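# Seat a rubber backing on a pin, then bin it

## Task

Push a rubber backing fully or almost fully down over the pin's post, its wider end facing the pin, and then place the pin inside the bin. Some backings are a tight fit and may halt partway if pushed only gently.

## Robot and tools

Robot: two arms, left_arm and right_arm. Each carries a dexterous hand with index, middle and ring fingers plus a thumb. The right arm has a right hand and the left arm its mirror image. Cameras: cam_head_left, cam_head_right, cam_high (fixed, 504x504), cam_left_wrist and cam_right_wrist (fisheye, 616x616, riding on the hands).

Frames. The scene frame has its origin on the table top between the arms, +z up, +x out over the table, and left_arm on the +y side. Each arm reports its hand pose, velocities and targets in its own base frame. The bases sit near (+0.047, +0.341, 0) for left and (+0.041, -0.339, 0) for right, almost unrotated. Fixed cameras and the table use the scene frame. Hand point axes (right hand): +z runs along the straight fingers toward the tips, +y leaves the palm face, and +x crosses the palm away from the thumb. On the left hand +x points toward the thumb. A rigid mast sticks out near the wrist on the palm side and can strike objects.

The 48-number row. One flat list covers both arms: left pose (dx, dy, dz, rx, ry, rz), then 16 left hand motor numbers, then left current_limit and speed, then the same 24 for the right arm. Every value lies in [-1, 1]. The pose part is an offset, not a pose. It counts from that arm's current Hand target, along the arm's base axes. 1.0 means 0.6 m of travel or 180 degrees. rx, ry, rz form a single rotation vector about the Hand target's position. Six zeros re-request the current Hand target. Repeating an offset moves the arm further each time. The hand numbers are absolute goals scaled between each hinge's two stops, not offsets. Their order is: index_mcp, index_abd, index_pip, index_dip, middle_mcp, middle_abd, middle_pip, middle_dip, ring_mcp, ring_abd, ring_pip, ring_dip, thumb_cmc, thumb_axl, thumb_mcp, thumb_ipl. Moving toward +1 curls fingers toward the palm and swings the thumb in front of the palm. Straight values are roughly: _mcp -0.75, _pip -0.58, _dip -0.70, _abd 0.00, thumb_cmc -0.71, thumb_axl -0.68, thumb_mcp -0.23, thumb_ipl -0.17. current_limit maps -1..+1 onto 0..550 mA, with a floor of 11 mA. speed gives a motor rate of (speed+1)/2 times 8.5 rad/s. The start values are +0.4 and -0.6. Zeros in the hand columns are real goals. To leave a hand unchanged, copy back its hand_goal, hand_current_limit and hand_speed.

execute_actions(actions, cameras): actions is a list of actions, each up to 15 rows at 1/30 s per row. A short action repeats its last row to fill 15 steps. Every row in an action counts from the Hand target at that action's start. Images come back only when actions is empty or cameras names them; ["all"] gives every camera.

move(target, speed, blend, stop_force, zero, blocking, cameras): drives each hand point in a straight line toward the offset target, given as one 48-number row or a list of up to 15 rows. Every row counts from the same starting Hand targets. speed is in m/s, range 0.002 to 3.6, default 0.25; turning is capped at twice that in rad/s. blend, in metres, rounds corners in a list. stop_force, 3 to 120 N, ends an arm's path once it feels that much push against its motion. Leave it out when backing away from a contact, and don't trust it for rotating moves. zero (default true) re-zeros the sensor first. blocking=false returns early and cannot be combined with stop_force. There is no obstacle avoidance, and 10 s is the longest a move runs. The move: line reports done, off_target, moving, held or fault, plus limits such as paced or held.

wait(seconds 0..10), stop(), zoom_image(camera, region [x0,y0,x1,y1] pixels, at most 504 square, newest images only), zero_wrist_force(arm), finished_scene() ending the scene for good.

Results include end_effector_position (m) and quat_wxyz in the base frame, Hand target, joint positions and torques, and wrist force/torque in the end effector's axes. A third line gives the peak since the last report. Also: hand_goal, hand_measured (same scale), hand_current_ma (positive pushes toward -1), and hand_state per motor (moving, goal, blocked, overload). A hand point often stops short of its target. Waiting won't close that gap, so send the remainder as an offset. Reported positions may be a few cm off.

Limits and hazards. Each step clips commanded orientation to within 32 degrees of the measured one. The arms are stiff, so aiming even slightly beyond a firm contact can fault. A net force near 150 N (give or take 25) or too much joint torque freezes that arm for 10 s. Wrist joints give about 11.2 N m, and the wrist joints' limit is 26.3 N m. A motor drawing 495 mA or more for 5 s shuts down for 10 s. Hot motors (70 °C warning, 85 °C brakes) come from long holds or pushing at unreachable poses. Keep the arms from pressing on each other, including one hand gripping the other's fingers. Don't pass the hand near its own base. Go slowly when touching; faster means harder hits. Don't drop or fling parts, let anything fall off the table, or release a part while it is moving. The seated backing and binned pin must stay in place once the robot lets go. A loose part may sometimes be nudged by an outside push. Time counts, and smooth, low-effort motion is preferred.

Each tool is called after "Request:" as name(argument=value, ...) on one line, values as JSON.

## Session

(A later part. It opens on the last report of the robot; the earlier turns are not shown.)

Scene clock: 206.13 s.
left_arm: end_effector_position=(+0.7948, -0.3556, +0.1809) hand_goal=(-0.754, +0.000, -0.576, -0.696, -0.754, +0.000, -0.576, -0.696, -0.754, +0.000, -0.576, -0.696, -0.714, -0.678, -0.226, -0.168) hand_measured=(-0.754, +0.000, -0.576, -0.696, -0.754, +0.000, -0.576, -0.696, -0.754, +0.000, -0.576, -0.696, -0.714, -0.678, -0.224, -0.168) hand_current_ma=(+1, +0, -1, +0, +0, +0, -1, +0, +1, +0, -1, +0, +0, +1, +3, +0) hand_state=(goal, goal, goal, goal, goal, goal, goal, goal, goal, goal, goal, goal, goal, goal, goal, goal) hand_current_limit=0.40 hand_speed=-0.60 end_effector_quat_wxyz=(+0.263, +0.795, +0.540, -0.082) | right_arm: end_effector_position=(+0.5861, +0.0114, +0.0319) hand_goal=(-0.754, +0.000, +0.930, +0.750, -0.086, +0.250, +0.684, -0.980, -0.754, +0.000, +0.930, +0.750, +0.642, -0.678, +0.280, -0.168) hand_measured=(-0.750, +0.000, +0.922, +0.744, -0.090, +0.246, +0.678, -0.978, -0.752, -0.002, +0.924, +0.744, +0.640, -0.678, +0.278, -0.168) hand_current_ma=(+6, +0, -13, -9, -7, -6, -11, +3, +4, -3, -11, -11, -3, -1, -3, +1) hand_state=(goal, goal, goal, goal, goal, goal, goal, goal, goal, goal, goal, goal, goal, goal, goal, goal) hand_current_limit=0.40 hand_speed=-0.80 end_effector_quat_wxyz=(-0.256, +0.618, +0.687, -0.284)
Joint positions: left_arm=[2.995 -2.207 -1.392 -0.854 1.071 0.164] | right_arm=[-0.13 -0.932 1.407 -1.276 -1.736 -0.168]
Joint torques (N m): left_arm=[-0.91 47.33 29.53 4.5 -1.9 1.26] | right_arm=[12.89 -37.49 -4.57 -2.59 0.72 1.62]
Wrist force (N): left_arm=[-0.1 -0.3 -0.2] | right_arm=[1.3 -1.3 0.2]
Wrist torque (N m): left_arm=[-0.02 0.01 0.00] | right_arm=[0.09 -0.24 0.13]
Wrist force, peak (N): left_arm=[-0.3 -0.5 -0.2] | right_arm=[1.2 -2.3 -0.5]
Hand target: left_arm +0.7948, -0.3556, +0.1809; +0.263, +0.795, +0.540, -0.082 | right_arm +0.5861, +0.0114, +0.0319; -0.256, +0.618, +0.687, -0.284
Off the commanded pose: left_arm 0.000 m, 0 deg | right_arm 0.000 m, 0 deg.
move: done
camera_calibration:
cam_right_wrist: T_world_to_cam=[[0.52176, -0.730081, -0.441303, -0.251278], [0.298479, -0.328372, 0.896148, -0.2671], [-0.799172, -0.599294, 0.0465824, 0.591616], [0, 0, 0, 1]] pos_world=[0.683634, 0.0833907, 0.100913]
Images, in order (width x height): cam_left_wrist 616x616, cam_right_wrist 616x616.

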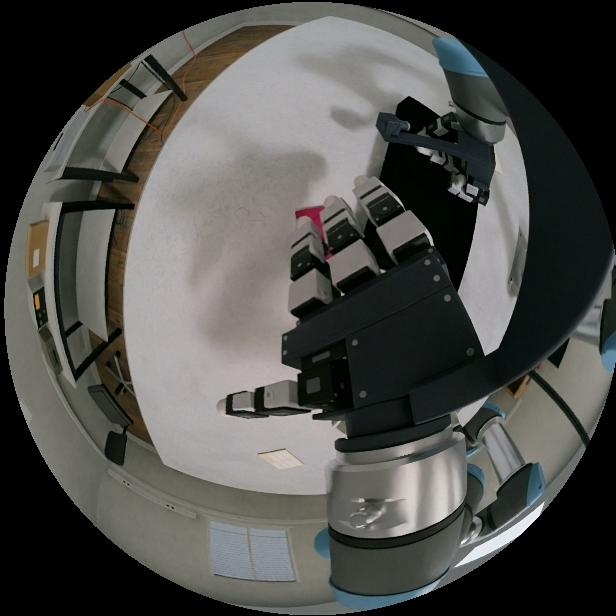

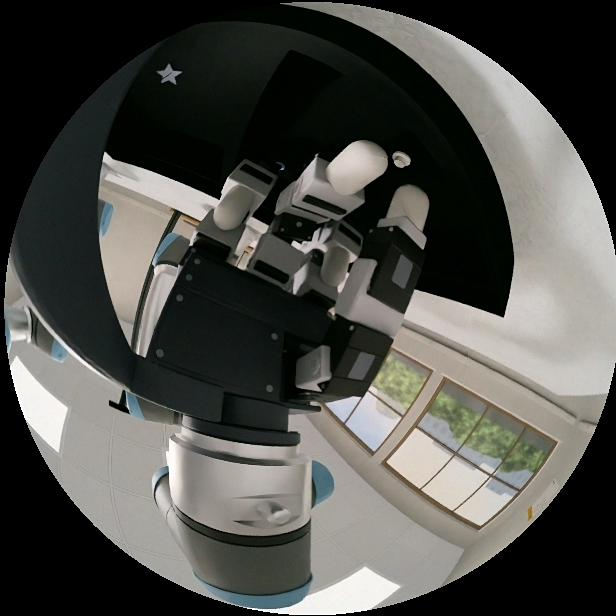

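Request:
move(target=[[0,0,0,0,0,0,-0.754,0,-0.576,-0.696,-0.754,0,-0.576,-0.696,-0.754,0,-0.576,-0.696,-0.714,-0.678,-0.226,-0.168,0.4,-0.6, 0,0,-0.0167,0,0,0, -0.754,0,0.93,0.75, -0.085,0.25,0.685,-0.98, -0.754,0,0.93,0.75, 0.643,-0.678,0.281,-0.168, 0.4,-0.8],[0,0,0,0,0,0,-0.754,0,-0.576,-0.696,-0.754,0,-0.576,-0.696,-0.754,0,-0.576,-0.696,-0.714,-0.678,-0.226,-0.168,0.4,-0.6, 0,0,-0.0283,0,0,0, -0.754,0,0.93,0.75, -0.085,0.25,0.685,-0.98, -0.754,0,0.93,0.75, 0.643,-0.678,0.281,-0.168, 0.4,-0.8]], speed=[0.04, 0.007], stop_force=3, cameras=["cam_right_wrist","cam_left_wrist"])

Request:
zoom_image(camera="cam_right_wrist", region=[320, 120, 480, 280])

Request:
zoom_image(camera="cam_left_wrist", region=[380, 90, 540, 250])

Scene clock: 208.53 s.
left_arm: end_effector_position=(+0.7948, -0.3556, +0.1809) hand_goal=(-0.754, +0.000, -0.576, -0.696, -0.754, +0.000, -0.576, -0.696, -0.754, +0.000, -0.576, -0.696, -0.714, -0.678, -0.226, -0.168) hand_measured=(-0.754, +0.000, -0.576, -0.696, -0.754, +0.000, -0.576, -0.696, -0.754, +0.000, -0.576, -0.696, -0.714, -0.678, -0.224, -0.168) hand_current_ma=(+1, +0, -1, +0, +0, +0, -1, +0, +1, +0, -1, +0, +0, +1, +3, +0) hand_state=(goal, goal, goal, goal, goal, goal, goal, goal, goal, goal, goal, goal, goal, goal, goal, goal) hand_current_limit=0.40 hand_speed=-0.60 end_effector_quat_wxyz=(+0.263, +0.795, +0.540, -0.082) | right_arm: end_effector_position=(+0.5861, +0.0114, +0.0230) hand_goal=(-0.754, +0.000, +0.930, +0.750, -0.086, +0.250, +0.684, -0.980, -0.754, +0.000, +0.930, +0.750, +0.642, -0.678, +0.280, -0.168) hand_measured=(-0.752, +0.000, +0.926, +0.744, -0.090, +0.246, +0.678, -0.978, -0.752, -0.002, +0.926, +0.742, +0.640, -0.678, +0.278, -0.168) hand_current_ma=(+4, +0, -8, -12, -7, -6, -11, +3, +1, -3, -5, -15, -3, -1, -3, +1) hand_state=(goal, goal, goal, goal, goal, goal, goal, goal, goal, goal, goal, goal, goal, goal, goal, goal) hand_current_limit=0.40 hand_speed=-0.80 end_effector_quat_wxyz=(-0.256, +0.618, +0.687, -0.284)
Joint positions: left_arm=[2.995 -2.207 -1.392 -0.854 1.071 0.164] | right_arm=[-0.13 -0.922 1.416 -1.294 -1.736 -0.168]
Joint torques (N m): left_arm=[-1.3 47.32 28.96 4.54 -1.83 1.35] | right_arm=[14.49 -52.91 -31.72 1.22 0.91 1.74]
Wrist force (N): left_arm=[0.0 -0.1 -0.2] | right_arm=[1.3 -2.1 -0.5]
Wrist torque (N m): left_arm=[0.00 0.00 -0.01] | right_arm=[0.09 -0.22 0.09]
Wrist force, peak (N): left_arm=[-0.1 -0.4 -0.2] | right_arm=[1.3 -13.4 -10.9]
Hand target: left_arm +0.7948, -0.3556, +0.1809; +0.263, +0.795, +0.540, -0.082 | right_arm +0.5861, +0.0114, +0.0230; -0.256, +0.618, +0.687, -0.284 (not the last commanded pose)
Off the commanded pose: left_arm 0.000 m, 0 deg | right_arm 0.008 m, 0 deg.
move: contact (right_arm); path passed 0 of 2 targets
camera_calibration:
cam_right_wrist: T_world_to_cam=[[0.521725, -0.730107, -0.441302, -0.255127], [0.298551, -0.328319, 0.896144, -0.259148], [-0.799169, -0.599291, 0.0466822, 0.591938], [0, 0, 0, 1]] pos_world=[0.683533, 0.0833906, 0.0920129]
Images, in order (width x height): cam_left_wrist 616x616, cam_right_wrist 616x616.

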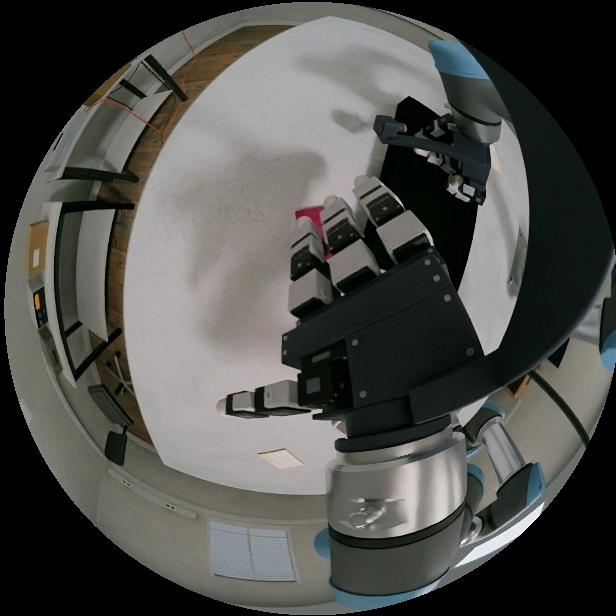

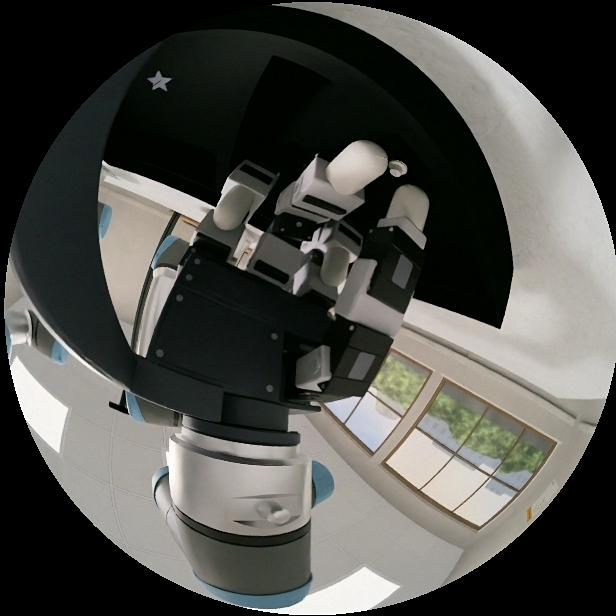

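Scaled by 3.150 from the camera's 616x616 image, which has a finer 880x880 frame.

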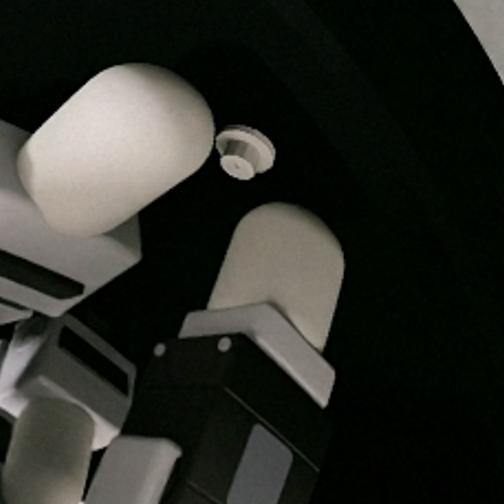

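Scaled by 3.150 from the camera's 616x616 image, which has a finer 880x880 frame.

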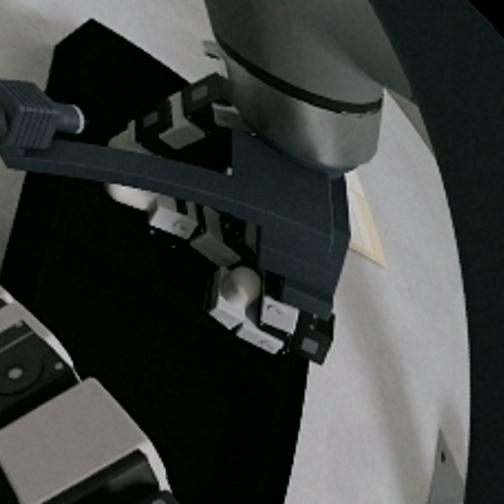

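Request:
move(target=[0,0,0,0,0,0,-0.754,0,-0.576,-0.696,-0.754,0,-0.576,-0.696,-0.754,0,-0.576,-0.696,-0.714,-0.678,-0.226,-0.168,0.4,-0.6, 0,0,-0.0117,0,0,0, -0.754,0,0.93,0.75, -0.085,0.25,0.685,-0.98, -0.754,0,0.93,0.75, 0.643,-0.678,0.281,-0.168, 0.4,-0.8], speed=0.005, stop_force=4)

Scene clock: 211.77 s.
left_arm: end_effector_position=(+0.7948, -0.3556, +0.1809) hand_goal=(-0.754, +0.000, -0.576, -0.696, -0.754, +0.000, -0.576, -0.696, -0.754, +0.000, -0.576, -0.696, -0.714, -0.678, -0.226, -0.168) hand_measured=(-0.754, +0.000, -0.576, -0.696, -0.754, +0.000, -0.576, -0.696, -0.754, +0.000, -0.576, -0.696, -0.714, -0.678, -0.224, -0.168) hand_current_ma=(+1, +0, -1, +0, +0, +0, -1, +0, +1, +0, -1, +0, +0, +1, +3, +0) hand_state=(goal, goal, goal, goal, goal, goal, goal, goal, goal, goal, goal, goal, goal, goal, goal, goal) hand_current_limit=0.40 hand_speed=-0.60 end_effector_quat_wxyz=(+0.263, +0.795, +0.540, -0.082) | right_arm: end_effector_position=(+0.5862, +0.0114, +0.0228) hand_goal=(-0.754, +0.000, +0.930, +0.750, -0.086, +0.250, +0.684, -0.980, -0.754, +0.000, +0.930, +0.750, +0.642, -0.678, +0.280, -0.168) hand_measured=(-0.754, +0.000, +0.926, +0.744, -0.090, +0.246, +0.678, -0.978, -0.754, -0.002, +0.928, +0.742, +0.640, -0.678, +0.278, -0.168) hand_current_ma=(+1, +0, -6, -12, -7, -6, -11, +3, -1, -2, -2, -15, -3, -1, -3, +1) hand_state=(goal, goal, goal, goal, goal, goal, goal, goal, goal, goal, goal, goal, goal, goal, goal, goal) hand_current_limit=0.40 hand_speed=-0.80 end_effector_quat_wxyz=(-0.256, +0.618, +0.687, -0.284)
Joint positions: left_arm=[2.995 -2.207 -1.392 -0.854 1.071 0.164] | right_arm=[-0.13 -0.921 1.416 -1.295 -1.736 -0.168]
Joint torques (N m): left_arm=[-0.49 47.25 28.83 4.43 -1.93 1.35] | right_arm=[11.7 -51.3 -30.27 1.02 0.83 1.64]
Wrist force (N): left_arm=[-0.1 -0.3 -0.3] | right_arm=[1.7 -5.4 -3.0]
Wrist torque (N m): left_arm=[-0.02 0.01 0.00] | right_arm=[0.15 -0.14 0.01]
Wrist force, peak (N): left_arm=[-0.3 -0.4 -0.2] | right_arm=[1.9 -8.7 -5.7]
Hand target: left_arm +0.7948, -0.3556, +0.1809; +0.263, +0.795, +0.540, -0.082 | right_arm +0.5862, +0.0114, +0.0228; -0.256, +0.618, +0.687, -0.284 (not the last commanded pose)
Off the commanded pose: left_arm 0.000 m, 0 deg | right_arm 0.007 m, 0 deg.
move: contact (right_arm)

Request:
move(target=[[0,0,0,0,0,0,-0.754,0,-0.576,-0.696,-0.754,0,-0.576,-0.696,-0.754,0,-0.576,-0.696,-0.714,-0.678,-0.226,-0.168,0.4,-0.6, 0,0,0.0083,0,0,0, -0.754,0,0.93,0.75, -0.085,0.25,0.685,-0.98, -0.754,0,0.93,0.75, 0.643,-0.678,0.281,-0.168, 0.4,-0.8],[0,0,0,0,0,0,-0.754,0,-0.576,-0.696,-0.754,0,-0.576,-0.696,-0.754,0,-0.576,-0.696,-0.714,-0.678,-0.226,-0.168,0.4,-0.6, 0,0,0.0083,0,0,0, -0.99,0,0.93,0.75, -0.085,0.25,0.685,-0.98, -0.99,0,0.93,0.75, 0.643,-0.678,0.281,-0.168, 0.4,-0.8]], speed=0.05, cameras=["cam_right_wrist"])

Request:
zoom_image(camera="cam_right_wrist", region=[200, 120, 460, 380])

Scene clock: 214.80 s.
left_arm: end_effector_position=(+0.7948, -0.3556, +0.1809) hand_goal=(-0.754, +0.000, -0.576, -0.696, -0.754, +0.000, -0.576, -0.696, -0.754, +0.000, -0.576, -0.696, -0.714, -0.678, -0.226, -0.168) hand_measured=(-0.754, +0.000, -0.576, -0.696, -0.754, +0.000, -0.576, -0.696, -0.754, +0.000, -0.576, -0.696, -0.714, -0.678, -0.224, -0.168) hand_current_ma=(+1, +0, -1, +0, +0, +0, -1, +0, +1, +0, -1, +0, +0, +1, +3, +0) hand_state=(goal, goal, goal, goal, goal, goal, goal, goal, goal, goal, goal, goal, goal, goal, goal, goal) hand_current_limit=0.40 hand_speed=-0.60 end_effector_quat_wxyz=(+0.263, +0.795, +0.540, -0.082) | right_arm: end_effector_position=(+0.5862, +0.0114, +0.0278) hand_goal=(-0.990, +0.000, +0.930, +0.750, -0.086, +0.250, +0.684, -0.980, -0.990, +0.000, +0.930, +0.750, +0.642, -0.678, +0.280, -0.168) hand_measured=(-0.968, +0.000, +0.916, +0.736, -0.090, +0.246, +0.678, -0.978, -0.970, -0.002, +0.918, +0.734, +0.640, -0.678, +0.278, -0.168) hand_current_ma=(+55, +0, -29, -29, -7, -6, -11, +3, +51, -2, -25, -34, -3, -1, -3, +1) hand_state=(blocked, goal, goal, goal, goal, goal, goal, goal, blocked, goal, goal, goal, goal, goal, goal, goal) hand_current_limit=0.40 hand_speed=-0.80 end_effector_quat_wxyz=(-0.256, +0.618, +0.687, -0.284)
Joint positions: left_arm=[2.995 -2.207 -1.392 -0.854 1.071 0.164] | right_arm=[-0.13 -0.927 1.411 -1.284 -1.736 -0.168]
Joint torques (N m): left_arm=[-0.69 47.88 29.43 4.53 -1.87 1.44] | right_arm=[9.95 -52.6 -33.33 1.31 0.63 1.5]
Wrist force (N): left_arm=[0.2 -0.2 0.0] | right_arm=[1.2 -1.4 -0.3]
Wrist torque (N m): left_arm=[-0.02 -0.02 0.01] | right_arm=[0.08 -0.23 0.12]
Wrist force, peak (N): left_arm=[-0.3 -0.3 -0.1] | right_arm=[1.9 -5.4 -3.2]
Hand target: left_arm +0.7948, -0.3556, +0.1809; +0.263, +0.795, +0.540, -0.082 | right_arm +0.5862, +0.0114, +0.0278; -0.256, +0.618, +0.687, -0.284
Off the commanded pose: left_arm 0.000 m, 0 deg | right_arm 0.000 m, 0 deg.
move: done
camera_calibration:
cam_right_wrist: T_world_to_cam=[[0.52186, -0.730128, -0.441106, -0.253171], [0.298293, -0.328263, 0.89625, -0.263318], [-0.799177, -0.599296, 0.0464846, 0.59182], [0, 0, 0, 1]] pos_world=[0.683634, 0.0833904, 0.0968129]
Images, in order (width x height): cam_right_wrist 616x616.

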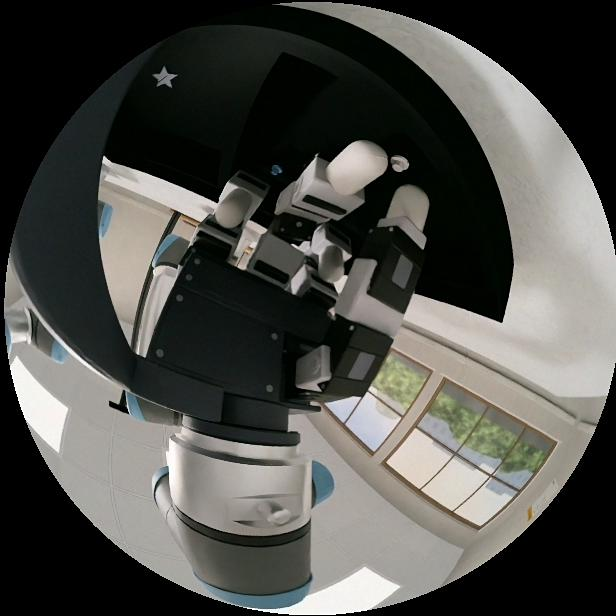

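Scaled by 1.938 from the camera's 616x616 image, which has a finer 880x880 frame.

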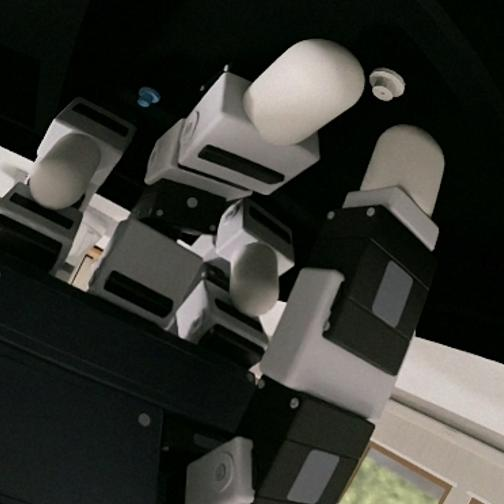

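Request:
move(target=[[0,0,0,0,0,0,-0.754,0,-0.576,-0.696,-0.754,0,-0.576,-0.696,-0.754,0,-0.576,-0.696,-0.714,-0.678,-0.226,-0.168,0.4,-0.6, 0,0,-0.008,0,0,0, -0.965,0,0.93,0.75, -0.085,0.25,0.685,-0.98, -0.965,0,0.93,0.75, 0.643,-0.678,0.281,-0.168, 0.4,-0.8],[0,0,0,0,0,0,-0.754,0,-0.576,-0.696,-0.754,0,-0.576,-0.696,-0.754,0,-0.576,-0.696,-0.714,-0.678,-0.226,-0.168,0.4,-0.6, 0,0,-0.0217,0,0,0, -0.965,0,0.93,0.75, -0.085,0.25,0.685,-0.98, -0.965,0,0.93,0.75, 0.643,-0.678,0.281,-0.168, 0.4,-0.8]], speed=[0.02, 0.006], stop_force=4, cameras=["cam_right_wrist"])

Request:
zoom_image(camera="cam_right_wrist", region=[320, 120, 480, 280])

Scene clock: 217.33 s.
left_arm: end_effector_position=(+0.7948, -0.3556, +0.1809) hand_goal=(-0.754, +0.000, -0.576, -0.696, -0.754, +0.000, -0.576, -0.696, -0.754, +0.000, -0.576, -0.696, -0.714, -0.678, -0.226, -0.168) hand_measured=(-0.754, +0.000, -0.576, -0.696, -0.754, +0.000, -0.576, -0.696, -0.754, +0.000, -0.576, -0.696, -0.714, -0.678, -0.224, -0.168) hand_current_ma=(+1, +0, -1, +0, +0, +0, -1, +0, +1, +0, -1, +0, +0, +1, +3, +0) hand_state=(goal, goal, goal, goal, goal, goal, goal, goal, goal, goal, goal, goal, goal, goal, goal, goal) hand_current_limit=0.40 hand_speed=-0.60 end_effector_quat_wxyz=(+0.263, +0.795, +0.540, -0.082) | right_arm: end_effector_position=(+0.5862, +0.0114, +0.0196) hand_goal=(-0.966, +0.000, +0.930, +0.750, -0.086, +0.250, +0.684, -0.980, -0.966, +0.000, +0.930, +0.750, +0.642, -0.678, +0.280, -0.168) hand_measured=(-0.960, +0.000, +0.916, +0.736, -0.090, +0.246, +0.680, -0.978, -0.982, -0.002, +0.916, +0.734, +0.640, -0.678, +0.278, -0.168) hand_current_ma=(+11, +0, -29, -29, -6, -5, -5, +3, -35, -2, -29, -35, -3, -1, -3, +1) hand_state=(goal, goal, goal, goal, goal, goal, goal, goal, goal, goal, goal, goal, goal, goal, goal, goal) hand_current_limit=0.40 hand_speed=-0.80 end_effector_quat_wxyz=(-0.256, +0.618, +0.687, -0.284)
Joint positions: left_arm=[2.995 -2.207 -1.392 -0.854 1.071 0.164] | right_arm=[-0.13 -0.918 1.419 -1.301 -1.736 -0.168]
Joint torques (N m): left_arm=[-0.23 47.24 29.41 4.46 -2 1.52] | right_arm=[8.6 -51.81 -32.52 0.71 0.75 1.58]
Wrist force (N): left_arm=[-0.1 -0.2 -0.1] | right_arm=[1.1 -3.7 -0.3]
Wrist torque (N m): left_arm=[-0.03 0.01 0.00] | right_arm=[0.13 -0.22 0.00]
Wrist force, peak (N): left_arm=[-0.1 -0.4 -0.2] | right_arm=[1.4 -5.6 -1.7]
Hand target: left_arm +0.7948, -0.3556, +0.1809; +0.263, +0.795, +0.540, -0.082 | right_arm +0.5862, +0.0114, +0.0196; -0.256, +0.618, +0.687, -0.284 (not the last commanded pose)
Off the commanded pose: left_arm 0.000 m, 0 deg | right_arm 0.005 m, 0 deg.
move: contact (right_arm); path passed 1 of 2 targets
camera_calibration:
cam_right_wrist: T_world_to_cam=[[0.52186, -0.730128, -0.441106, -0.256788], [0.298293, -0.328263, 0.89625, -0.255969], [-0.799177, -0.599296, 0.0464846, 0.592201], [0, 0, 0, 1]] pos_world=[0.683634, 0.0833904, 0.0886129]
Images, in order (width x height): cam_right_wrist 616x616.

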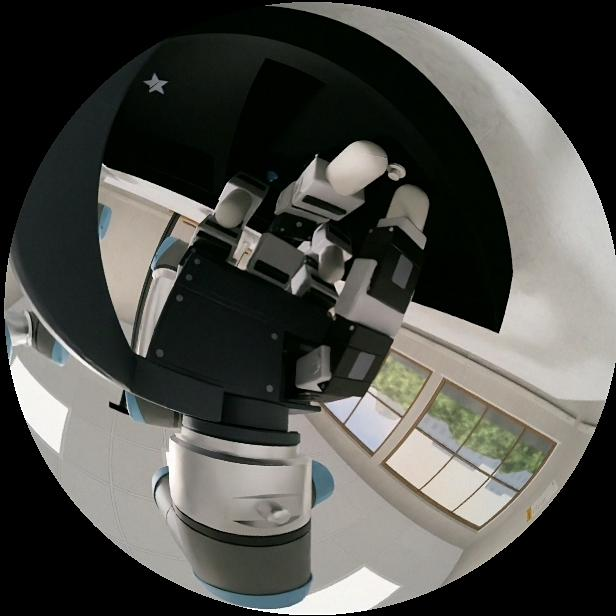

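Scaled by 3.150 from the camera's 616x616 image, which has a finer 880x880 frame.

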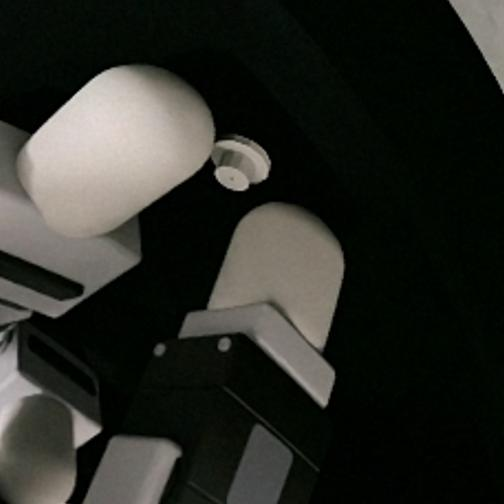

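Request:
move(target=[0,0,0,0,0,0,-0.754,0,-0.576,-0.696,-0.754,0,-0.576,-0.696,-0.754,0,-0.576,-0.696,-0.714,-0.678,-0.226,-0.168,0.4,-0.6, 0,0,0,0,0,0, -0.965,0,0.93,0.75, -0.085,0.09,0.685,-0.98, -0.965,0,0.93,0.75, 0.679,-0.678,0.281,-0.168, 0.4,-0.8], cameras=["cam_right_wrist"])

Request:
zoom_image(camera="cam_right_wrist", region=[320, 120, 480, 280])

Scene clock: 218.63 s.
left_arm: end_effector_position=(+0.7948, -0.3556, +0.1809) hand_goal=(-0.754, +0.000, -0.576, -0.696, -0.754, +0.000, -0.576, -0.696, -0.754, +0.000, -0.576, -0.696, -0.714, -0.678, -0.226, -0.168) hand_measured=(-0.754, +0.000, -0.576, -0.696, -0.754, +0.000, -0.576, -0.696, -0.754, +0.000, -0.576, -0.696, -0.714, -0.678, -0.224, -0.168) hand_current_ma=(+1, +0, -1, +0, +0, +0, -1, +0, +1, +0, -1, +0, +0, +1, +3, +0) hand_state=(goal, goal, goal, goal, goal, goal, goal, goal, goal, goal, goal, goal, goal, goal, goal, goal) hand_current_limit=0.40 hand_speed=-0.60 end_effector_quat_wxyz=(+0.263, +0.795, +0.540, -0.082) | right_arm: end_effector_position=(+0.5862, +0.0114, +0.0196) hand_goal=(-0.966, +0.000, +0.930, +0.750, -0.086, +0.090, +0.684, -0.980, -0.966, +0.000, +0.930, +0.750, +0.678, -0.678, +0.280, -0.168) hand_measured=(-0.960, +0.000, +0.916, +0.736, -0.090, +0.092, +0.680, -0.978, -0.982, -0.002, +0.916, +0.734, +0.674, -0.678, +0.278, -0.168) hand_current_ma=(+11, +0, -29, -29, -6, +3, -5, +3, -35, -2, -29, -35, -5, -1, -3, +1) hand_state=(goal, goal, goal, goal, goal, goal, goal, goal, goal, goal, goal, goal, goal, goal, goal, goal) hand_current_limit=0.40 hand_speed=-0.80 end_effector_quat_wxyz=(-0.256, +0.618, +0.687, -0.284)
Joint positions: left_arm=[2.995 -2.207 -1.392 -0.854 1.071 0.164] | right_arm=[-0.13 -0.918 1.419 -1.301 -1.736 -0.168]
Joint torques (N m): left_arm=[-1.01 46.91 29.32 4.41 -2.02 1.48] | right_arm=[8.81 -51.98 -31.54 0.88 0.78 1.67]
Wrist force (N): left_arm=[0.0 -0.1 0.0] | right_arm=[1.4 -4.2 -0.6]
Wrist torque (N m): left_arm=[-0.02 0.01 0.00] | right_arm=[0.11 -0.24 0.00]
Wrist force, peak (N): left_arm=[-0.1 -0.2 -0.4] | right_arm=[1.7 -4.5 -0.5]
Hand target: left_arm +0.7948, -0.3556, +0.1809; +0.263, +0.795, +0.540, -0.082 | right_arm +0.5862, +0.0114, +0.0196; -0.256, +0.618, +0.687, -0.284
Off the commanded pose: left_arm 0.000 m, 0 deg | right_arm 0.000 m, 0 deg.
move: done
camera_calibration:
cam_right_wrist: T_world_to_cam=[[0.52186, -0.730128, -0.441106, -0.256788], [0.298293, -0.328263, 0.89625, -0.255969], [-0.799177, -0.599296, 0.0464846, 0.592201], [0, 0, 0, 1]] pos_world=[0.683634, 0.0833904, 0.0886129]
Images, in order (width x height): cam_right_wrist 616x616.

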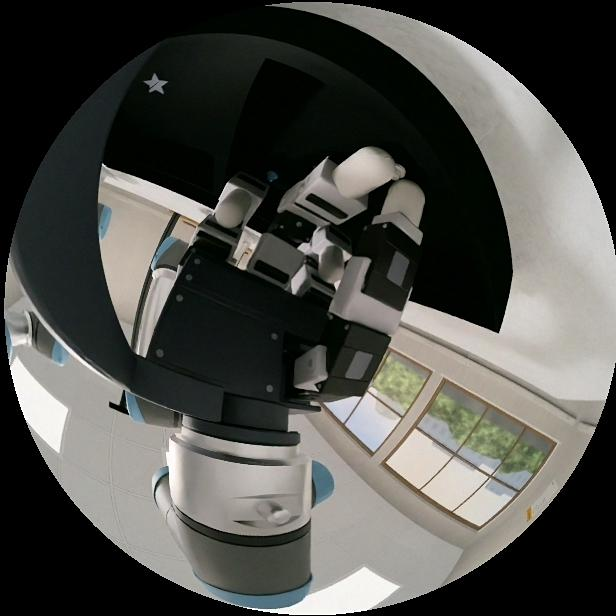

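Scaled by 3.150 from the camera's 616x616 image, which has a finer 880x880 frame.

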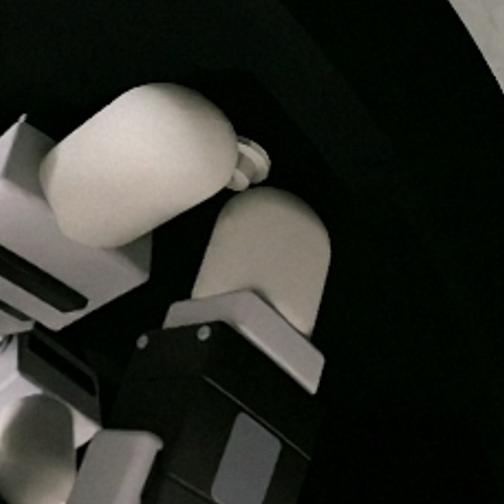

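Request:
move(target=[0,0,0,0,0,0,-0.754,0,-0.576,-0.696,-0.754,0,-0.576,-0.696,-0.754,0,-0.576,-0.696,-0.714,-0.678,-0.226,-0.168,0.4,-0.6, 0,0,0,0,0,0, -0.965,0,0.93,0.75, -0.085,0.03,0.685,-0.98, -0.965,0,0.93,0.75, 0.697,-0.678,0.281,-0.168, 0.4,-0.8], cameras=["cam_right_wrist"])

Request:
zoom_image(camera="cam_right_wrist", region=[340, 130, 440, 230])

Scene clock: 219.93 s.
left_arm: end_effector_position=(+0.7948, -0.3556, +0.1809) hand_goal=(-0.754, +0.000, -0.576, -0.696, -0.754, +0.000, -0.576, -0.696, -0.754, +0.000, -0.576, -0.696, -0.714, -0.678, -0.226, -0.168) hand_measured=(-0.754, +0.000, -0.576, -0.696, -0.754, +0.000, -0.576, -0.696, -0.754, +0.000, -0.576, -0.696, -0.714, -0.678, -0.224, -0.168) hand_current_ma=(+1, +0, -1, +0, +0, +0, -1, +0, +1, +0, -1, +0, +0, +1, +3, +0) hand_state=(goal, goal, goal, goal, goal, goal, goal, goal, goal, goal, goal, goal, goal, goal, goal, goal) hand_current_limit=0.40 hand_speed=-0.60 end_effector_quat_wxyz=(+0.263, +0.795, +0.540, -0.082) | right_arm: end_effector_position=(+0.5862, +0.0114, +0.0196) hand_goal=(-0.966, +0.000, +0.930, +0.750, -0.086, +0.030, +0.684, -0.980, -0.966, +0.000, +0.930, +0.750, +0.696, -0.678, +0.280, -0.168) hand_measured=(-0.960, +0.000, +0.916, +0.736, -0.090, +0.034, +0.680, -0.978, -0.982, -0.002, +0.916, +0.734, +0.692, -0.678, +0.278, -0.168) hand_current_ma=(+11, +0, -29, -29, -6, +4, -5, +3, -35, -2, -29, -35, -5, -1, -3, +1) hand_state=(goal, goal, goal, goal, goal, goal, goal, goal, goal, goal, goal, goal, goal, goal, goal, goal) hand_current_limit=0.40 hand_speed=-0.80 end_effector_quat_wxyz=(-0.256, +0.618, +0.687, -0.284)
Joint positions: left_arm=[2.995 -2.207 -1.392 -0.854 1.071 0.164] | right_arm=[-0.13 -0.918 1.419 -1.301 -1.736 -0.168]
Joint torques (N m): left_arm=[-0.7 47.94 29.19 4.48 -1.93 1.59] | right_arm=[8.06 -51.72 -32.02 0.79 0.73 1.62]
Wrist force (N): left_arm=[0.0 -0.3 -0.1] | right_arm=[1.4 -4.0 -0.4]
Wrist torque (N m): left_arm=[-0.04 0.00 0.01] | right_arm=[0.10 -0.25 0.01]
Wrist force, peak (N): left_arm=[0.0 -0.4 0.2] | right_arm=[1.4 -4.4 -0.6]
Hand target: left_arm +0.7948, -0.3556, +0.1809; +0.263, +0.795, +0.540, -0.082 | right_arm +0.5862, +0.0114, +0.0196; -0.256, +0.618, +0.687, -0.284
Off the commanded pose: left_arm 0.000 m, 0 deg | right_arm 0.000 m, 0 deg.
move: done
camera_calibration:
cam_right_wrist: T_world_to_cam=[[0.52186, -0.730128, -0.441106, -0.256788], [0.298293, -0.328263, 0.89625, -0.255969], [-0.799177, -0.599296, 0.0464846, 0.592201], [0, 0, 0, 1]] pos_world=[0.683634, 0.0833904, 0.0886129]
Images, in order (width x height): cam_right_wrist 616x616.

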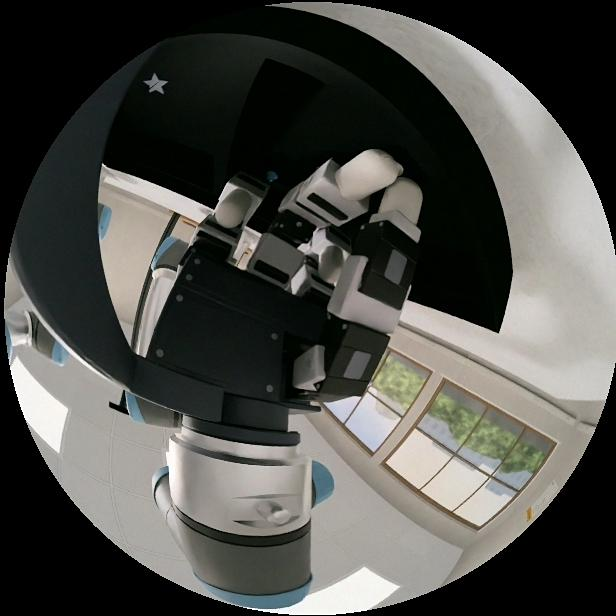

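Scaled by 5.040 from the camera's 616x616 image, which has a finer 880x880 frame.

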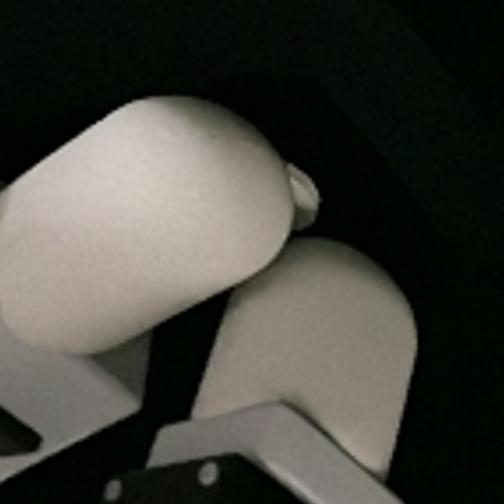

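Request:
move(target=[[0,0,0,0,0,0,-0.754,0,-0.576,-0.696,-0.754,0,-0.576,-0.696,-0.754,0,-0.576,-0.696,-0.714,-0.678,-0.226,-0.168,0.4,-0.6, 0,0,0,0,0,0, -0.965,0,0.93,0.75, -0.085,0.25,0.685,-0.98, -0.965,0,0.93,0.75, 0.643,-0.678,0.281,-0.168, 0.4,-0.8],[0,0,0,0,0,0,-0.754,0,-0.576,-0.696,-0.754,0,-0.576,-0.696,-0.754,0,-0.576,-0.696,-0.714,-0.678,-0.226,-0.168,0.4,-0.6, 0.0068,0.0008,0.0673,-0.00871,0.08288,0, -0.965,0,0.93,0.75, -0.085,0.25,0.685,-0.98, -0.965,0,0.93,0.75, 0.643,-0.678,0.281,-0.168, 0.4,-0.8]], speed=[0.1, 0.08], cameras=["cam_right_wrist"])

Request:
zoom_image(camera="cam_right_wrist", region=[200, 60, 460, 320])

Scene clock: 224.73 s.
left_arm: end_effector_position=(+0.7948, -0.3556, +0.1809) hand_goal=(-0.754, +0.000, -0.576, -0.696, -0.754, +0.000, -0.576, -0.696, -0.754, +0.000, -0.576, -0.696, -0.714, -0.678, -0.226, -0.168) hand_measured=(-0.754, +0.000, -0.576, -0.696, -0.754, +0.000, -0.576, -0.696, -0.754, +0.000, -0.576, -0.696, -0.714, -0.678, -0.224, -0.168) hand_current_ma=(+1, +0, -1, +0, +0, +0, -1, +0, +1, +0, -1, +0, +0, +1, +3, +0) hand_state=(goal, goal, goal, goal, goal, goal, goal, goal, goal, goal, goal, goal, goal, goal, goal, goal) hand_current_limit=0.40 hand_speed=-0.60 end_effector_quat_wxyz=(+0.263, +0.795, +0.540, -0.082) | right_arm: end_effector_position=(+0.5903, +0.0119, +0.0600) hand_goal=(-0.966, +0.000, +0.930, +0.750, -0.086, +0.250, +0.684, -0.980, -0.966, +0.000, +0.930, +0.750, +0.642, -0.678, +0.280, -0.168) hand_measured=(-0.960, +0.000, +0.916, +0.736, -0.088, +0.246, +0.680, -0.978, -0.962, -0.002, +0.916, +0.736, +0.644, -0.678, +0.278, -0.168) hand_current_ma=(+11, +0, -29, -29, -4, -6, -5, +3, +6, -2, -29, -32, +3, -1, -3, +1) hand_state=(goal, goal, goal, goal, goal, goal, goal, goal, goal, goal, goal, goal, goal, goal, goal, goal) hand_current_limit=0.40 hand_speed=-0.80 end_effector_quat_wxyz=(-0.334, +0.580, +0.644, -0.371)
Joint positions: left_arm=[2.995 -2.207 -1.392 -0.854 1.071 0.164] | right_arm=[-0.112 -0.757 1.069 -0.846 -1.758 -0.11]
Joint torques (N m): left_arm=[-1.32 46.82 29.8 4.42 -1.9 1.5] | right_arm=[13.06 -44.21 -35.93 2.16 -1.48 1.81]
Wrist force (N): left_arm=[-0.1 -0.2 0.1] | right_arm=[1.1 -1.2 0.3]
Wrist torque (N m): left_arm=[-0.05 0.02 0.00] | right_arm=[0.07 -0.20 0.13]
Wrist force, peak (N): left_arm=[-0.3 -0.5 0.0] | right_arm=[1.6 -4.4 -0.8]
Hand target: left_arm +0.7948, -0.3556, +0.1809; +0.263, +0.795, +0.540, -0.082 | right_arm +0.5903, +0.0119, +0.0600; -0.334, +0.580, +0.644, -0.371
Off the commanded pose: left_arm 0.000 m, 0 deg | right_arm 0.000 m, 0 deg.
move: done
camera_calibration:
cam_right_wrist: T_world_to_cam=[[0.393388, -0.743626, -0.540616, -0.158781], [0.519932, -0.305018, 0.797894, -0.41848], [-0.758232, -0.594966, 0.266645, 0.55639], [0, 0, 0, 1]] pos_world=[0.701917, 0.0853151, 0.0997046]
Images, in order (width x height): cam_right_wrist 616x616.

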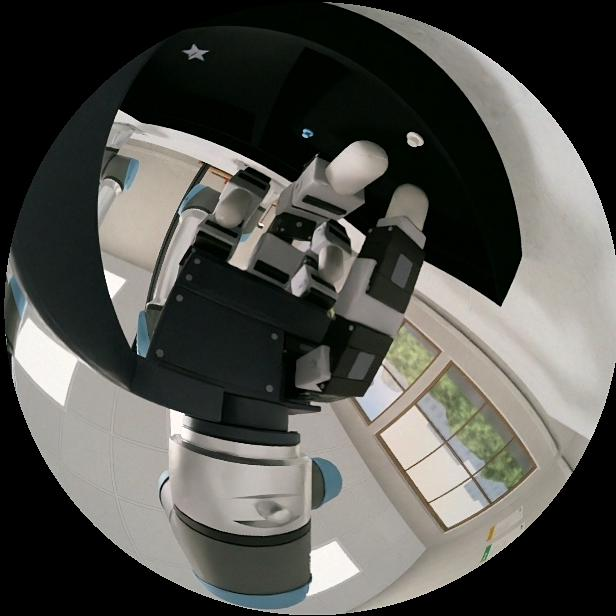

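Scaled by 1.938 from the camera's 616x616 image, which has a finer 880x880 frame.

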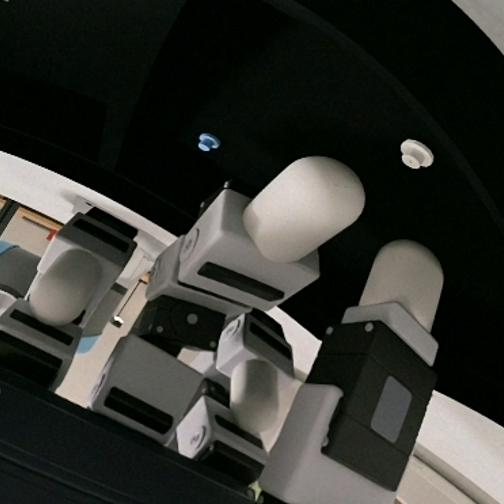

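Request:
move(target=[0,0,0,0,0,0,-0.754,0,-0.576,-0.696,-0.754,0,-0.576,-0.696,-0.754,0,-0.576,-0.696,-0.714,-0.678,-0.226,-0.168,0.4,-0.6, -0.0008,0.005,-0.0333,0,0,0, -0.965,0,0.93,0.75, -0.085,0.25,0.685,-0.98, -0.965,0,0.93,0.75, 0.643,-0.678,0.281,-0.168, 0.4,-0.8], speed=0.06, cameras=["cam_right_wrist"])

Request:
zoom_image(camera="cam_right_wrist", region=[320, 110, 440, 230])

Scene clock: 226.00 s.
left_arm: end_effector_position=(+0.7948, -0.3556, +0.1809) hand_goal=(-0.754, +0.000, -0.576, -0.696, -0.754, +0.000, -0.576, -0.696, -0.754, +0.000, -0.576, -0.696, -0.714, -0.678, -0.226, -0.168) hand_measured=(-0.754, +0.000, -0.576, -0.696, -0.754, +0.000, -0.576, -0.696, -0.754, +0.000, -0.576, -0.696, -0.714, -0.678, -0.224, -0.168) hand_current_ma=(+1, +0, -1, +0, +0, +0, -1, +0, +1, +0, -1, +0, +0, +1, +3, +0) hand_state=(goal, goal, goal, goal, goal, goal, goal, goal, goal, goal, goal, goal, goal, goal, goal, goal) hand_current_limit=0.40 hand_speed=-0.60 end_effector_quat_wxyz=(+0.263, +0.795, +0.540, -0.082) | right_arm: end_effector_position=(+0.5898, +0.0149, +0.0402) hand_goal=(-0.966, +0.000, +0.930, +0.750, -0.086, +0.250, +0.684, -0.980, -0.966, +0.000, +0.930, +0.750, +0.642, -0.678, +0.280, -0.168) hand_measured=(-0.960, +0.000, +0.916, +0.736, -0.088, +0.246, +0.680, -0.978, -0.962, -0.002, +0.916, +0.736, +0.644, -0.678, +0.278, -0.168) hand_current_ma=(+11, +0, -29, -29, -3, -6, -5, +3, +6, -2, -29, -32, +3, -1, -3, +1) hand_state=(goal, goal, goal, goal, goal, goal, goal, goal, goal, goal, goal, goal, goal, goal, goal, goal) hand_current_limit=0.40 hand_speed=-0.80 end_effector_quat_wxyz=(-0.334, +0.580, +0.644, -0.371)
Joint positions: left_arm=[2.995 -2.207 -1.392 -0.854 1.071 0.164] | right_arm=[-0.108 -0.741 1.092 -0.885 -1.754 -0.108]
Joint torques (N m): left_arm=[-0.98 46.69 29.78 4.55 -1.96 1.49] | right_arm=[13.18 -43.48 -5.42 -1.68 0.85 1.66]
Wrist force (N): left_arm=[0.0 -0.1 -0.2] | right_arm=[1.2 -1.2 0.2]
Wrist torque (N m): left_arm=[-0.01 0.00 0.00] | right_arm=[0.07 -0.20 0.15]
Wrist force, peak (N): left_arm=[0.0 -0.5 0.0] | right_arm=[1.4 -1.7 0.4]
Hand target: left_arm +0.7948, -0.3556, +0.1809; +0.263, +0.795, +0.540, -0.082 | right_arm +0.5898, +0.0149, +0.0400; -0.334, +0.580, +0.644, -0.371
Off the commanded pose: left_arm 0.000 m, 0 deg | right_arm 0.000 m, 0 deg.
move: done
camera_calibration:
cam_right_wrist: T_world_to_cam=[[0.393328, -0.743606, -0.540687, -0.167105], [0.520069, -0.30501, 0.797808, -0.401569], [-0.75817, -0.594995, 0.266757, 0.563127], [0, 0, 0, 1]] pos_world=[0.701516, 0.0883151, 0.0798047]
Images, in order (width x height): cam_right_wrist 616x616.

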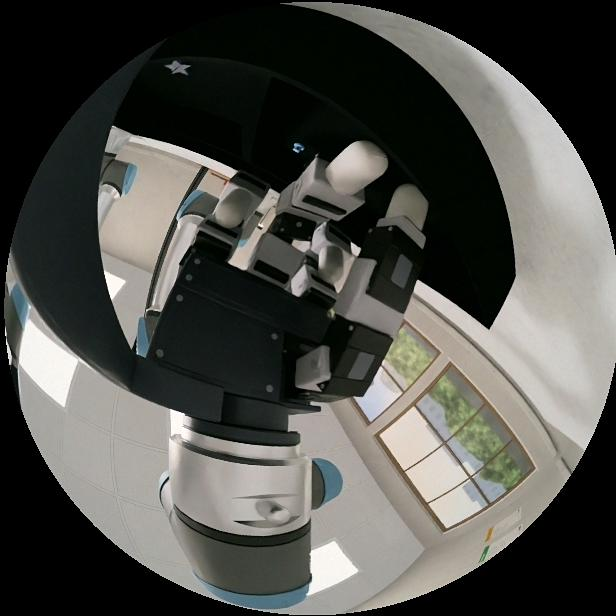

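Scaled by 4.200 from the camera's 616x616 image, which has a finer 880x880 frame.

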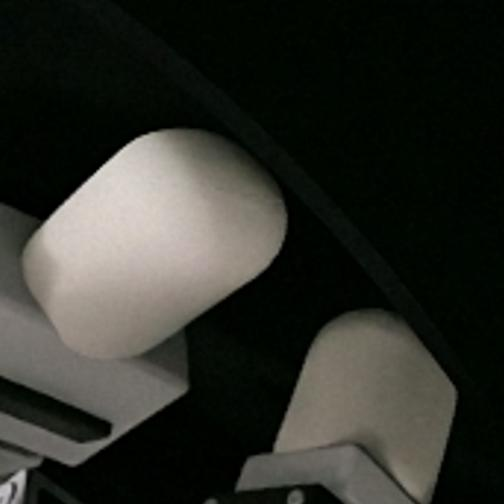

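Request:
zoom_image(camera="cam_right_wrist", region=[320, 130, 400, 210])

Request:
zoom_image(camera="cam_right_wrist", region=[370, 170, 450, 250])

Scaled by 6.300 from the camera's 616x616 image, which has a finer 880x880 frame.

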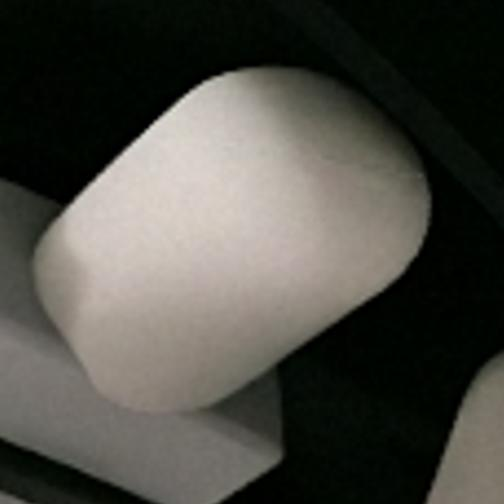

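Scaled by 6.300 from the camera's 616x616 image, which has a finer 880x880 frame.

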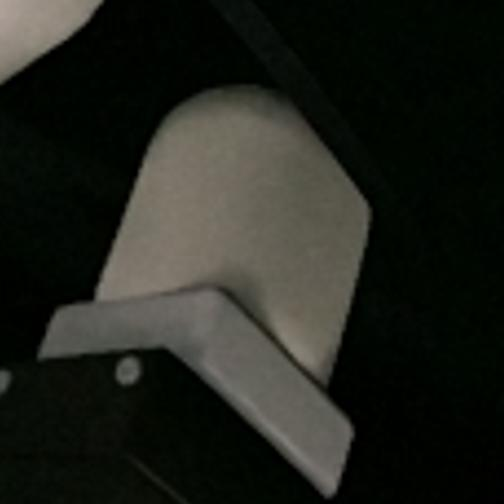

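Request:
move(target=[0,0,0,0,0,0,-0.754,0,-0.576,-0.696,-0.754,0,-0.576,-0.696,-0.754,0,-0.576,-0.696,-0.714,-0.678,-0.226,-0.168,0.4,-0.6, -0.0023,0,0,0.0058,-0.05525,0, -0.965,0,0.93,0.75, -0.085,0.25,0.685,-0.98, -0.965,0,0.93,0.75, 0.643,-0.678,0.281,-0.168, 0.4,-0.8], speed=0.1, cameras=["cam_right_wrist"])

Request:
zoom_image(camera="cam_right_wrist", region=[330, 110, 450, 230])

Scene clock: 233.43 s.
left_arm: end_effector_position=(+0.7948, -0.3556, +0.1809) hand_goal=(-0.754, +0.000, -0.576, -0.696, -0.754, +0.000, -0.576, -0.696, -0.754, +0.000, -0.576, -0.696, -0.714, -0.678, -0.226, -0.168) hand_measured=(-0.754, +0.000, -0.576, -0.696, -0.754, +0.000, -0.576, -0.696, -0.754, +0.000, -0.576, -0.696, -0.714, -0.678, -0.224, -0.168) hand_current_ma=(+1, +0, -1, +0, +0, +0, -1, +0, +1, +0, -1, +0, +0, +1, +3, +0) hand_state=(goal, goal, goal, goal, goal, goal, goal, goal, goal, goal, goal, goal, goal, goal, goal, goal) hand_current_limit=0.40 hand_speed=-0.60 end_effector_quat_wxyz=(+0.263, +0.795, +0.540, -0.082) | right_arm: end_effector_position=(+0.5884, +0.0149, +0.0400) hand_goal=(-0.966, +0.000, +0.930, +0.750, -0.086, +0.250, +0.684, -0.980, -0.966, +0.000, +0.930, +0.750, +0.642, -0.678, +0.280, -0.168) hand_measured=(-0.960, +0.000, +0.916, +0.736, -0.088, +0.246, +0.680, -0.978, -0.962, -0.002, +0.916, +0.736, +0.644, -0.678, +0.278, -0.168) hand_current_ma=(+11, +0, -29, -29, -3, -6, -5, +3, +6, -2, -29, -32, +3, -1, -3, +1) hand_state=(goal, goal, goal, goal, goal, goal, goal, goal, goal, goal, goal, goal, goal, goal, goal, goal) hand_current_limit=0.40 hand_speed=-0.80 end_effector_quat_wxyz=(-0.283, +0.607, +0.674, -0.314)
Joint positions: left_arm=[2.995 -2.207 -1.392 -0.854 1.071 0.164] | right_arm=[-0.118 -0.874 1.295 -1.132 -1.741 -0.145]
Joint torques (N m): left_arm=[-0.78 47.11 29.95 4.55 -1.99 1.6] | right_arm=[-12.46 -54.65 -5.72 -2.17 0.92 -1.21]
Wrist force (N): left_arm=[-0.2 -0.1 -0.2] | right_arm=[1.4 -1.6 0.0]
Wrist torque (N m): left_arm=[0.00 0.02 -0.02] | right_arm=[0.03 -0.25 0.25]
Wrist force, peak (N): left_arm=[-0.1 -0.4 -0.2] | right_arm=[1.5 -1.6 0.5]
Hand target: left_arm +0.7948, -0.3556, +0.1809; +0.263, +0.795, +0.540, -0.082 | right_arm +0.5884, +0.0149, +0.0400; -0.283, +0.607, +0.674, -0.314
Off the commanded pose: left_arm 0.000 m, 0 deg | right_arm 0.000 m, 0 deg.
move: done
camera_calibration:
cam_right_wrist: T_world_to_cam=[[0.481898, -0.734312, -0.478079, -0.221401], [0.375102, -0.320206, 0.869924, -0.318156], [-0.791879, -0.598543, 0.121135, 0.58779], [0, 0, 0, 1]] pos_world=[0.691492, 0.087365, 0.0997225]
Images, in order (width x height): cam_right_wrist 616x616.

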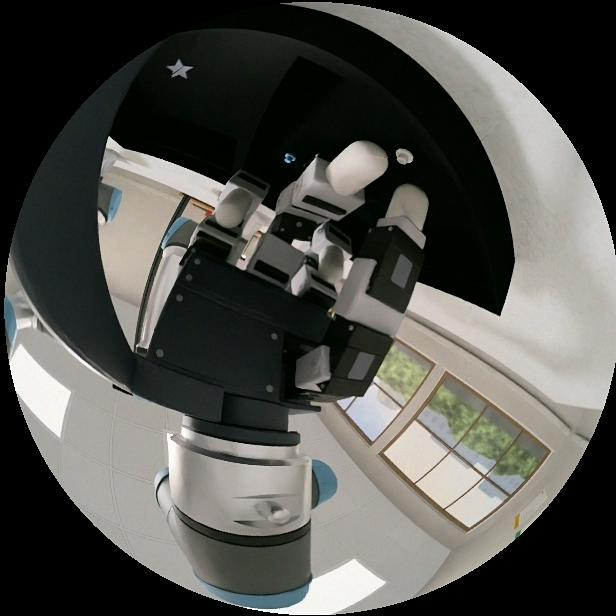

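Scaled by 4.200 from the camera's 616x616 image, which has a finer 880x880 frame.

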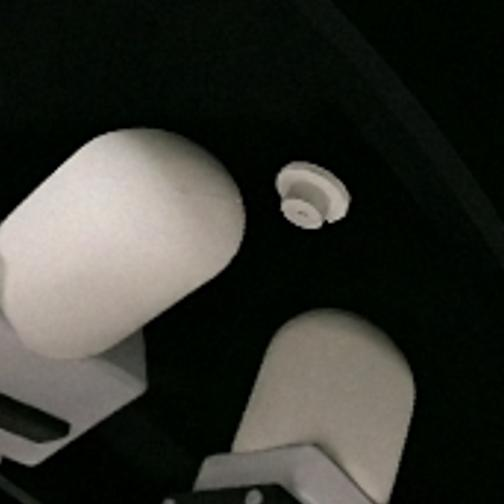

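Request:
move(target=[[0,0,0,0,0,0,-0.754,0,-0.576,-0.696,-0.754,0,-0.576,-0.696,-0.754,0,-0.576,-0.696,-0.714,-0.678,-0.226,-0.168,0.4,-0.6, 0,0,-0.0225,0,0,0, -0.965,0,0.93,0.75, -0.085,0.25,0.685,-0.98, -0.965,0,0.93,0.75, 0.643,-0.678,0.281,-0.168, 0.4,-0.8],[0,0,0,0,0,0,-0.754,0,-0.576,-0.696,-0.754,0,-0.576,-0.696,-0.754,0,-0.576,-0.696,-0.714,-0.678,-0.226,-0.168,0.4,-0.6, 0,0,-0.0417,0,0,0, -0.965,0,0.93,0.75, -0.085,0.25,0.685,-0.98, -0.965,0,0.93,0.75, 0.643,-0.678,0.281,-0.168, 0.4,-0.8]], speed=[0.04, 0.006], stop_force=4, cameras=["cam_right_wrist"])

Request:
zoom_image(camera="cam_right_wrist", region=[330, 110, 450, 230])

Scene clock: 236.53 s.
left_arm: end_effector_position=(+0.7948, -0.3556, +0.1809) hand_goal=(-0.754, +0.000, -0.576, -0.696, -0.754, +0.000, -0.576, -0.696, -0.754, +0.000, -0.576, -0.696, -0.714, -0.678, -0.226, -0.168) hand_measured=(-0.754, +0.000, -0.576, -0.696, -0.754, +0.000, -0.576, -0.696, -0.754, +0.000, -0.576, -0.696, -0.714, -0.678, -0.224, -0.168) hand_current_ma=(+1, +0, -1, +0, +0, +0, -1, +0, +1, +0, -1, +0, +0, +1, +3, +0) hand_state=(goal, goal, goal, goal, goal, goal, goal, goal, goal, goal, goal, goal, goal, goal, goal, goal) hand_current_limit=0.40 hand_speed=-0.60 end_effector_quat_wxyz=(+0.263, +0.795, +0.540, -0.082) | right_arm: end_effector_position=(+0.5884, +0.0149, +0.0218) hand_goal=(-0.966, +0.000, +0.930, +0.750, -0.086, +0.250, +0.684, -0.980, -0.966, +0.000, +0.930, +0.750, +0.642, -0.678, +0.280, -0.168) hand_measured=(-0.960, +0.000, +0.916, +0.736, -0.088, +0.246, +0.680, -0.978, -0.962, -0.002, +0.916, +0.736, +0.644, -0.678, +0.280, -0.168) hand_current_ma=(+11, +0, -29, -29, -3, -6, -5, +3, +6, -2, -29, -32, +3, -1, -1, +1) hand_state=(goal, goal, goal, goal, goal, goal, goal, goal, goal, goal, goal, goal, goal, goal, goal, goal) hand_current_limit=0.40 hand_speed=-0.80 end_effector_quat_wxyz=(-0.283, +0.607, +0.674, -0.314)
Joint positions: left_arm=[2.995 -2.207 -1.392 -0.854 1.071 0.164] | right_arm=[-0.118 -0.856 1.313 -1.169 -1.741 -0.145]
Joint torques (N m): left_arm=[-1.74 47.39 30.07 4.45 -1.88 1.59] | right_arm=[-11.26 -51.31 -31.03 1.65 0.77 -1.36]
Wrist force (N): left_arm=[-0.2 -0.1 0.0] | right_arm=[1.1 -6.2 -3.3]
Wrist torque (N m): left_arm=[-0.01 0.03 -0.01] | right_arm=[-0.28 -0.25 0.25]
Wrist force, peak (N): left_arm=[-0.3 -0.4 -0.1] | right_arm=[0.9 -8.1 -4.7]
Hand target: left_arm +0.7948, -0.3556, +0.1809; +0.263, +0.795, +0.540, -0.082 | right_arm +0.5884, +0.0149, +0.0218; -0.283, +0.607, +0.674, -0.314 (not the last commanded pose)
Off the commanded pose: left_arm 0.000 m, 0 deg | right_arm 0.007 m, 0 deg.
move: contact (right_arm); path passed 1 of 2 targets
camera_calibration:
cam_right_wrist: T_world_to_cam=[[0.481954, -0.734299, -0.478042, -0.230192], [0.37501, -0.320222, 0.869957, -0.302174], [-0.791889, -0.59855, 0.121037, 0.590023], [0, 0, 0, 1]] pos_world=[0.691493, 0.0873651, 0.0814225]
Images, in order (width x height): cam_right_wrist 616x616.

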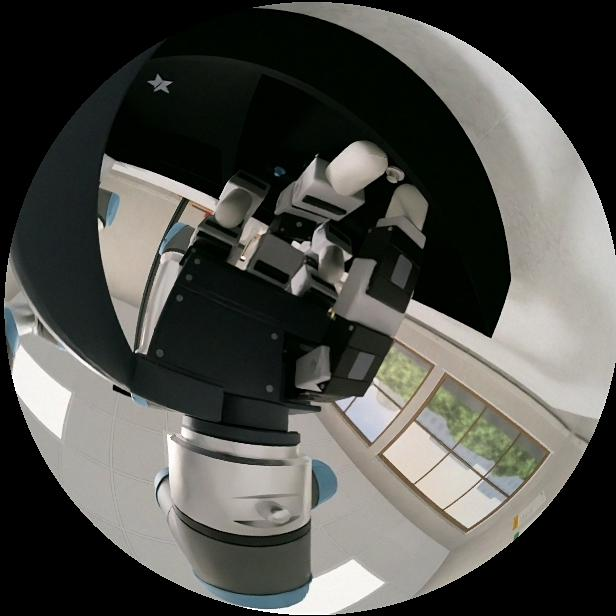

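Scaled by 4.200 from the camera's 616x616 image, which has a finer 880x880 frame.

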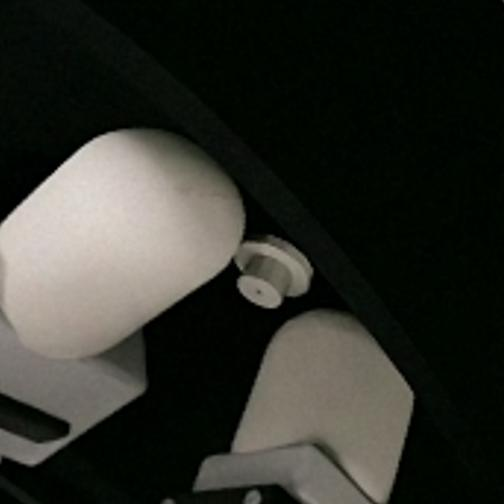

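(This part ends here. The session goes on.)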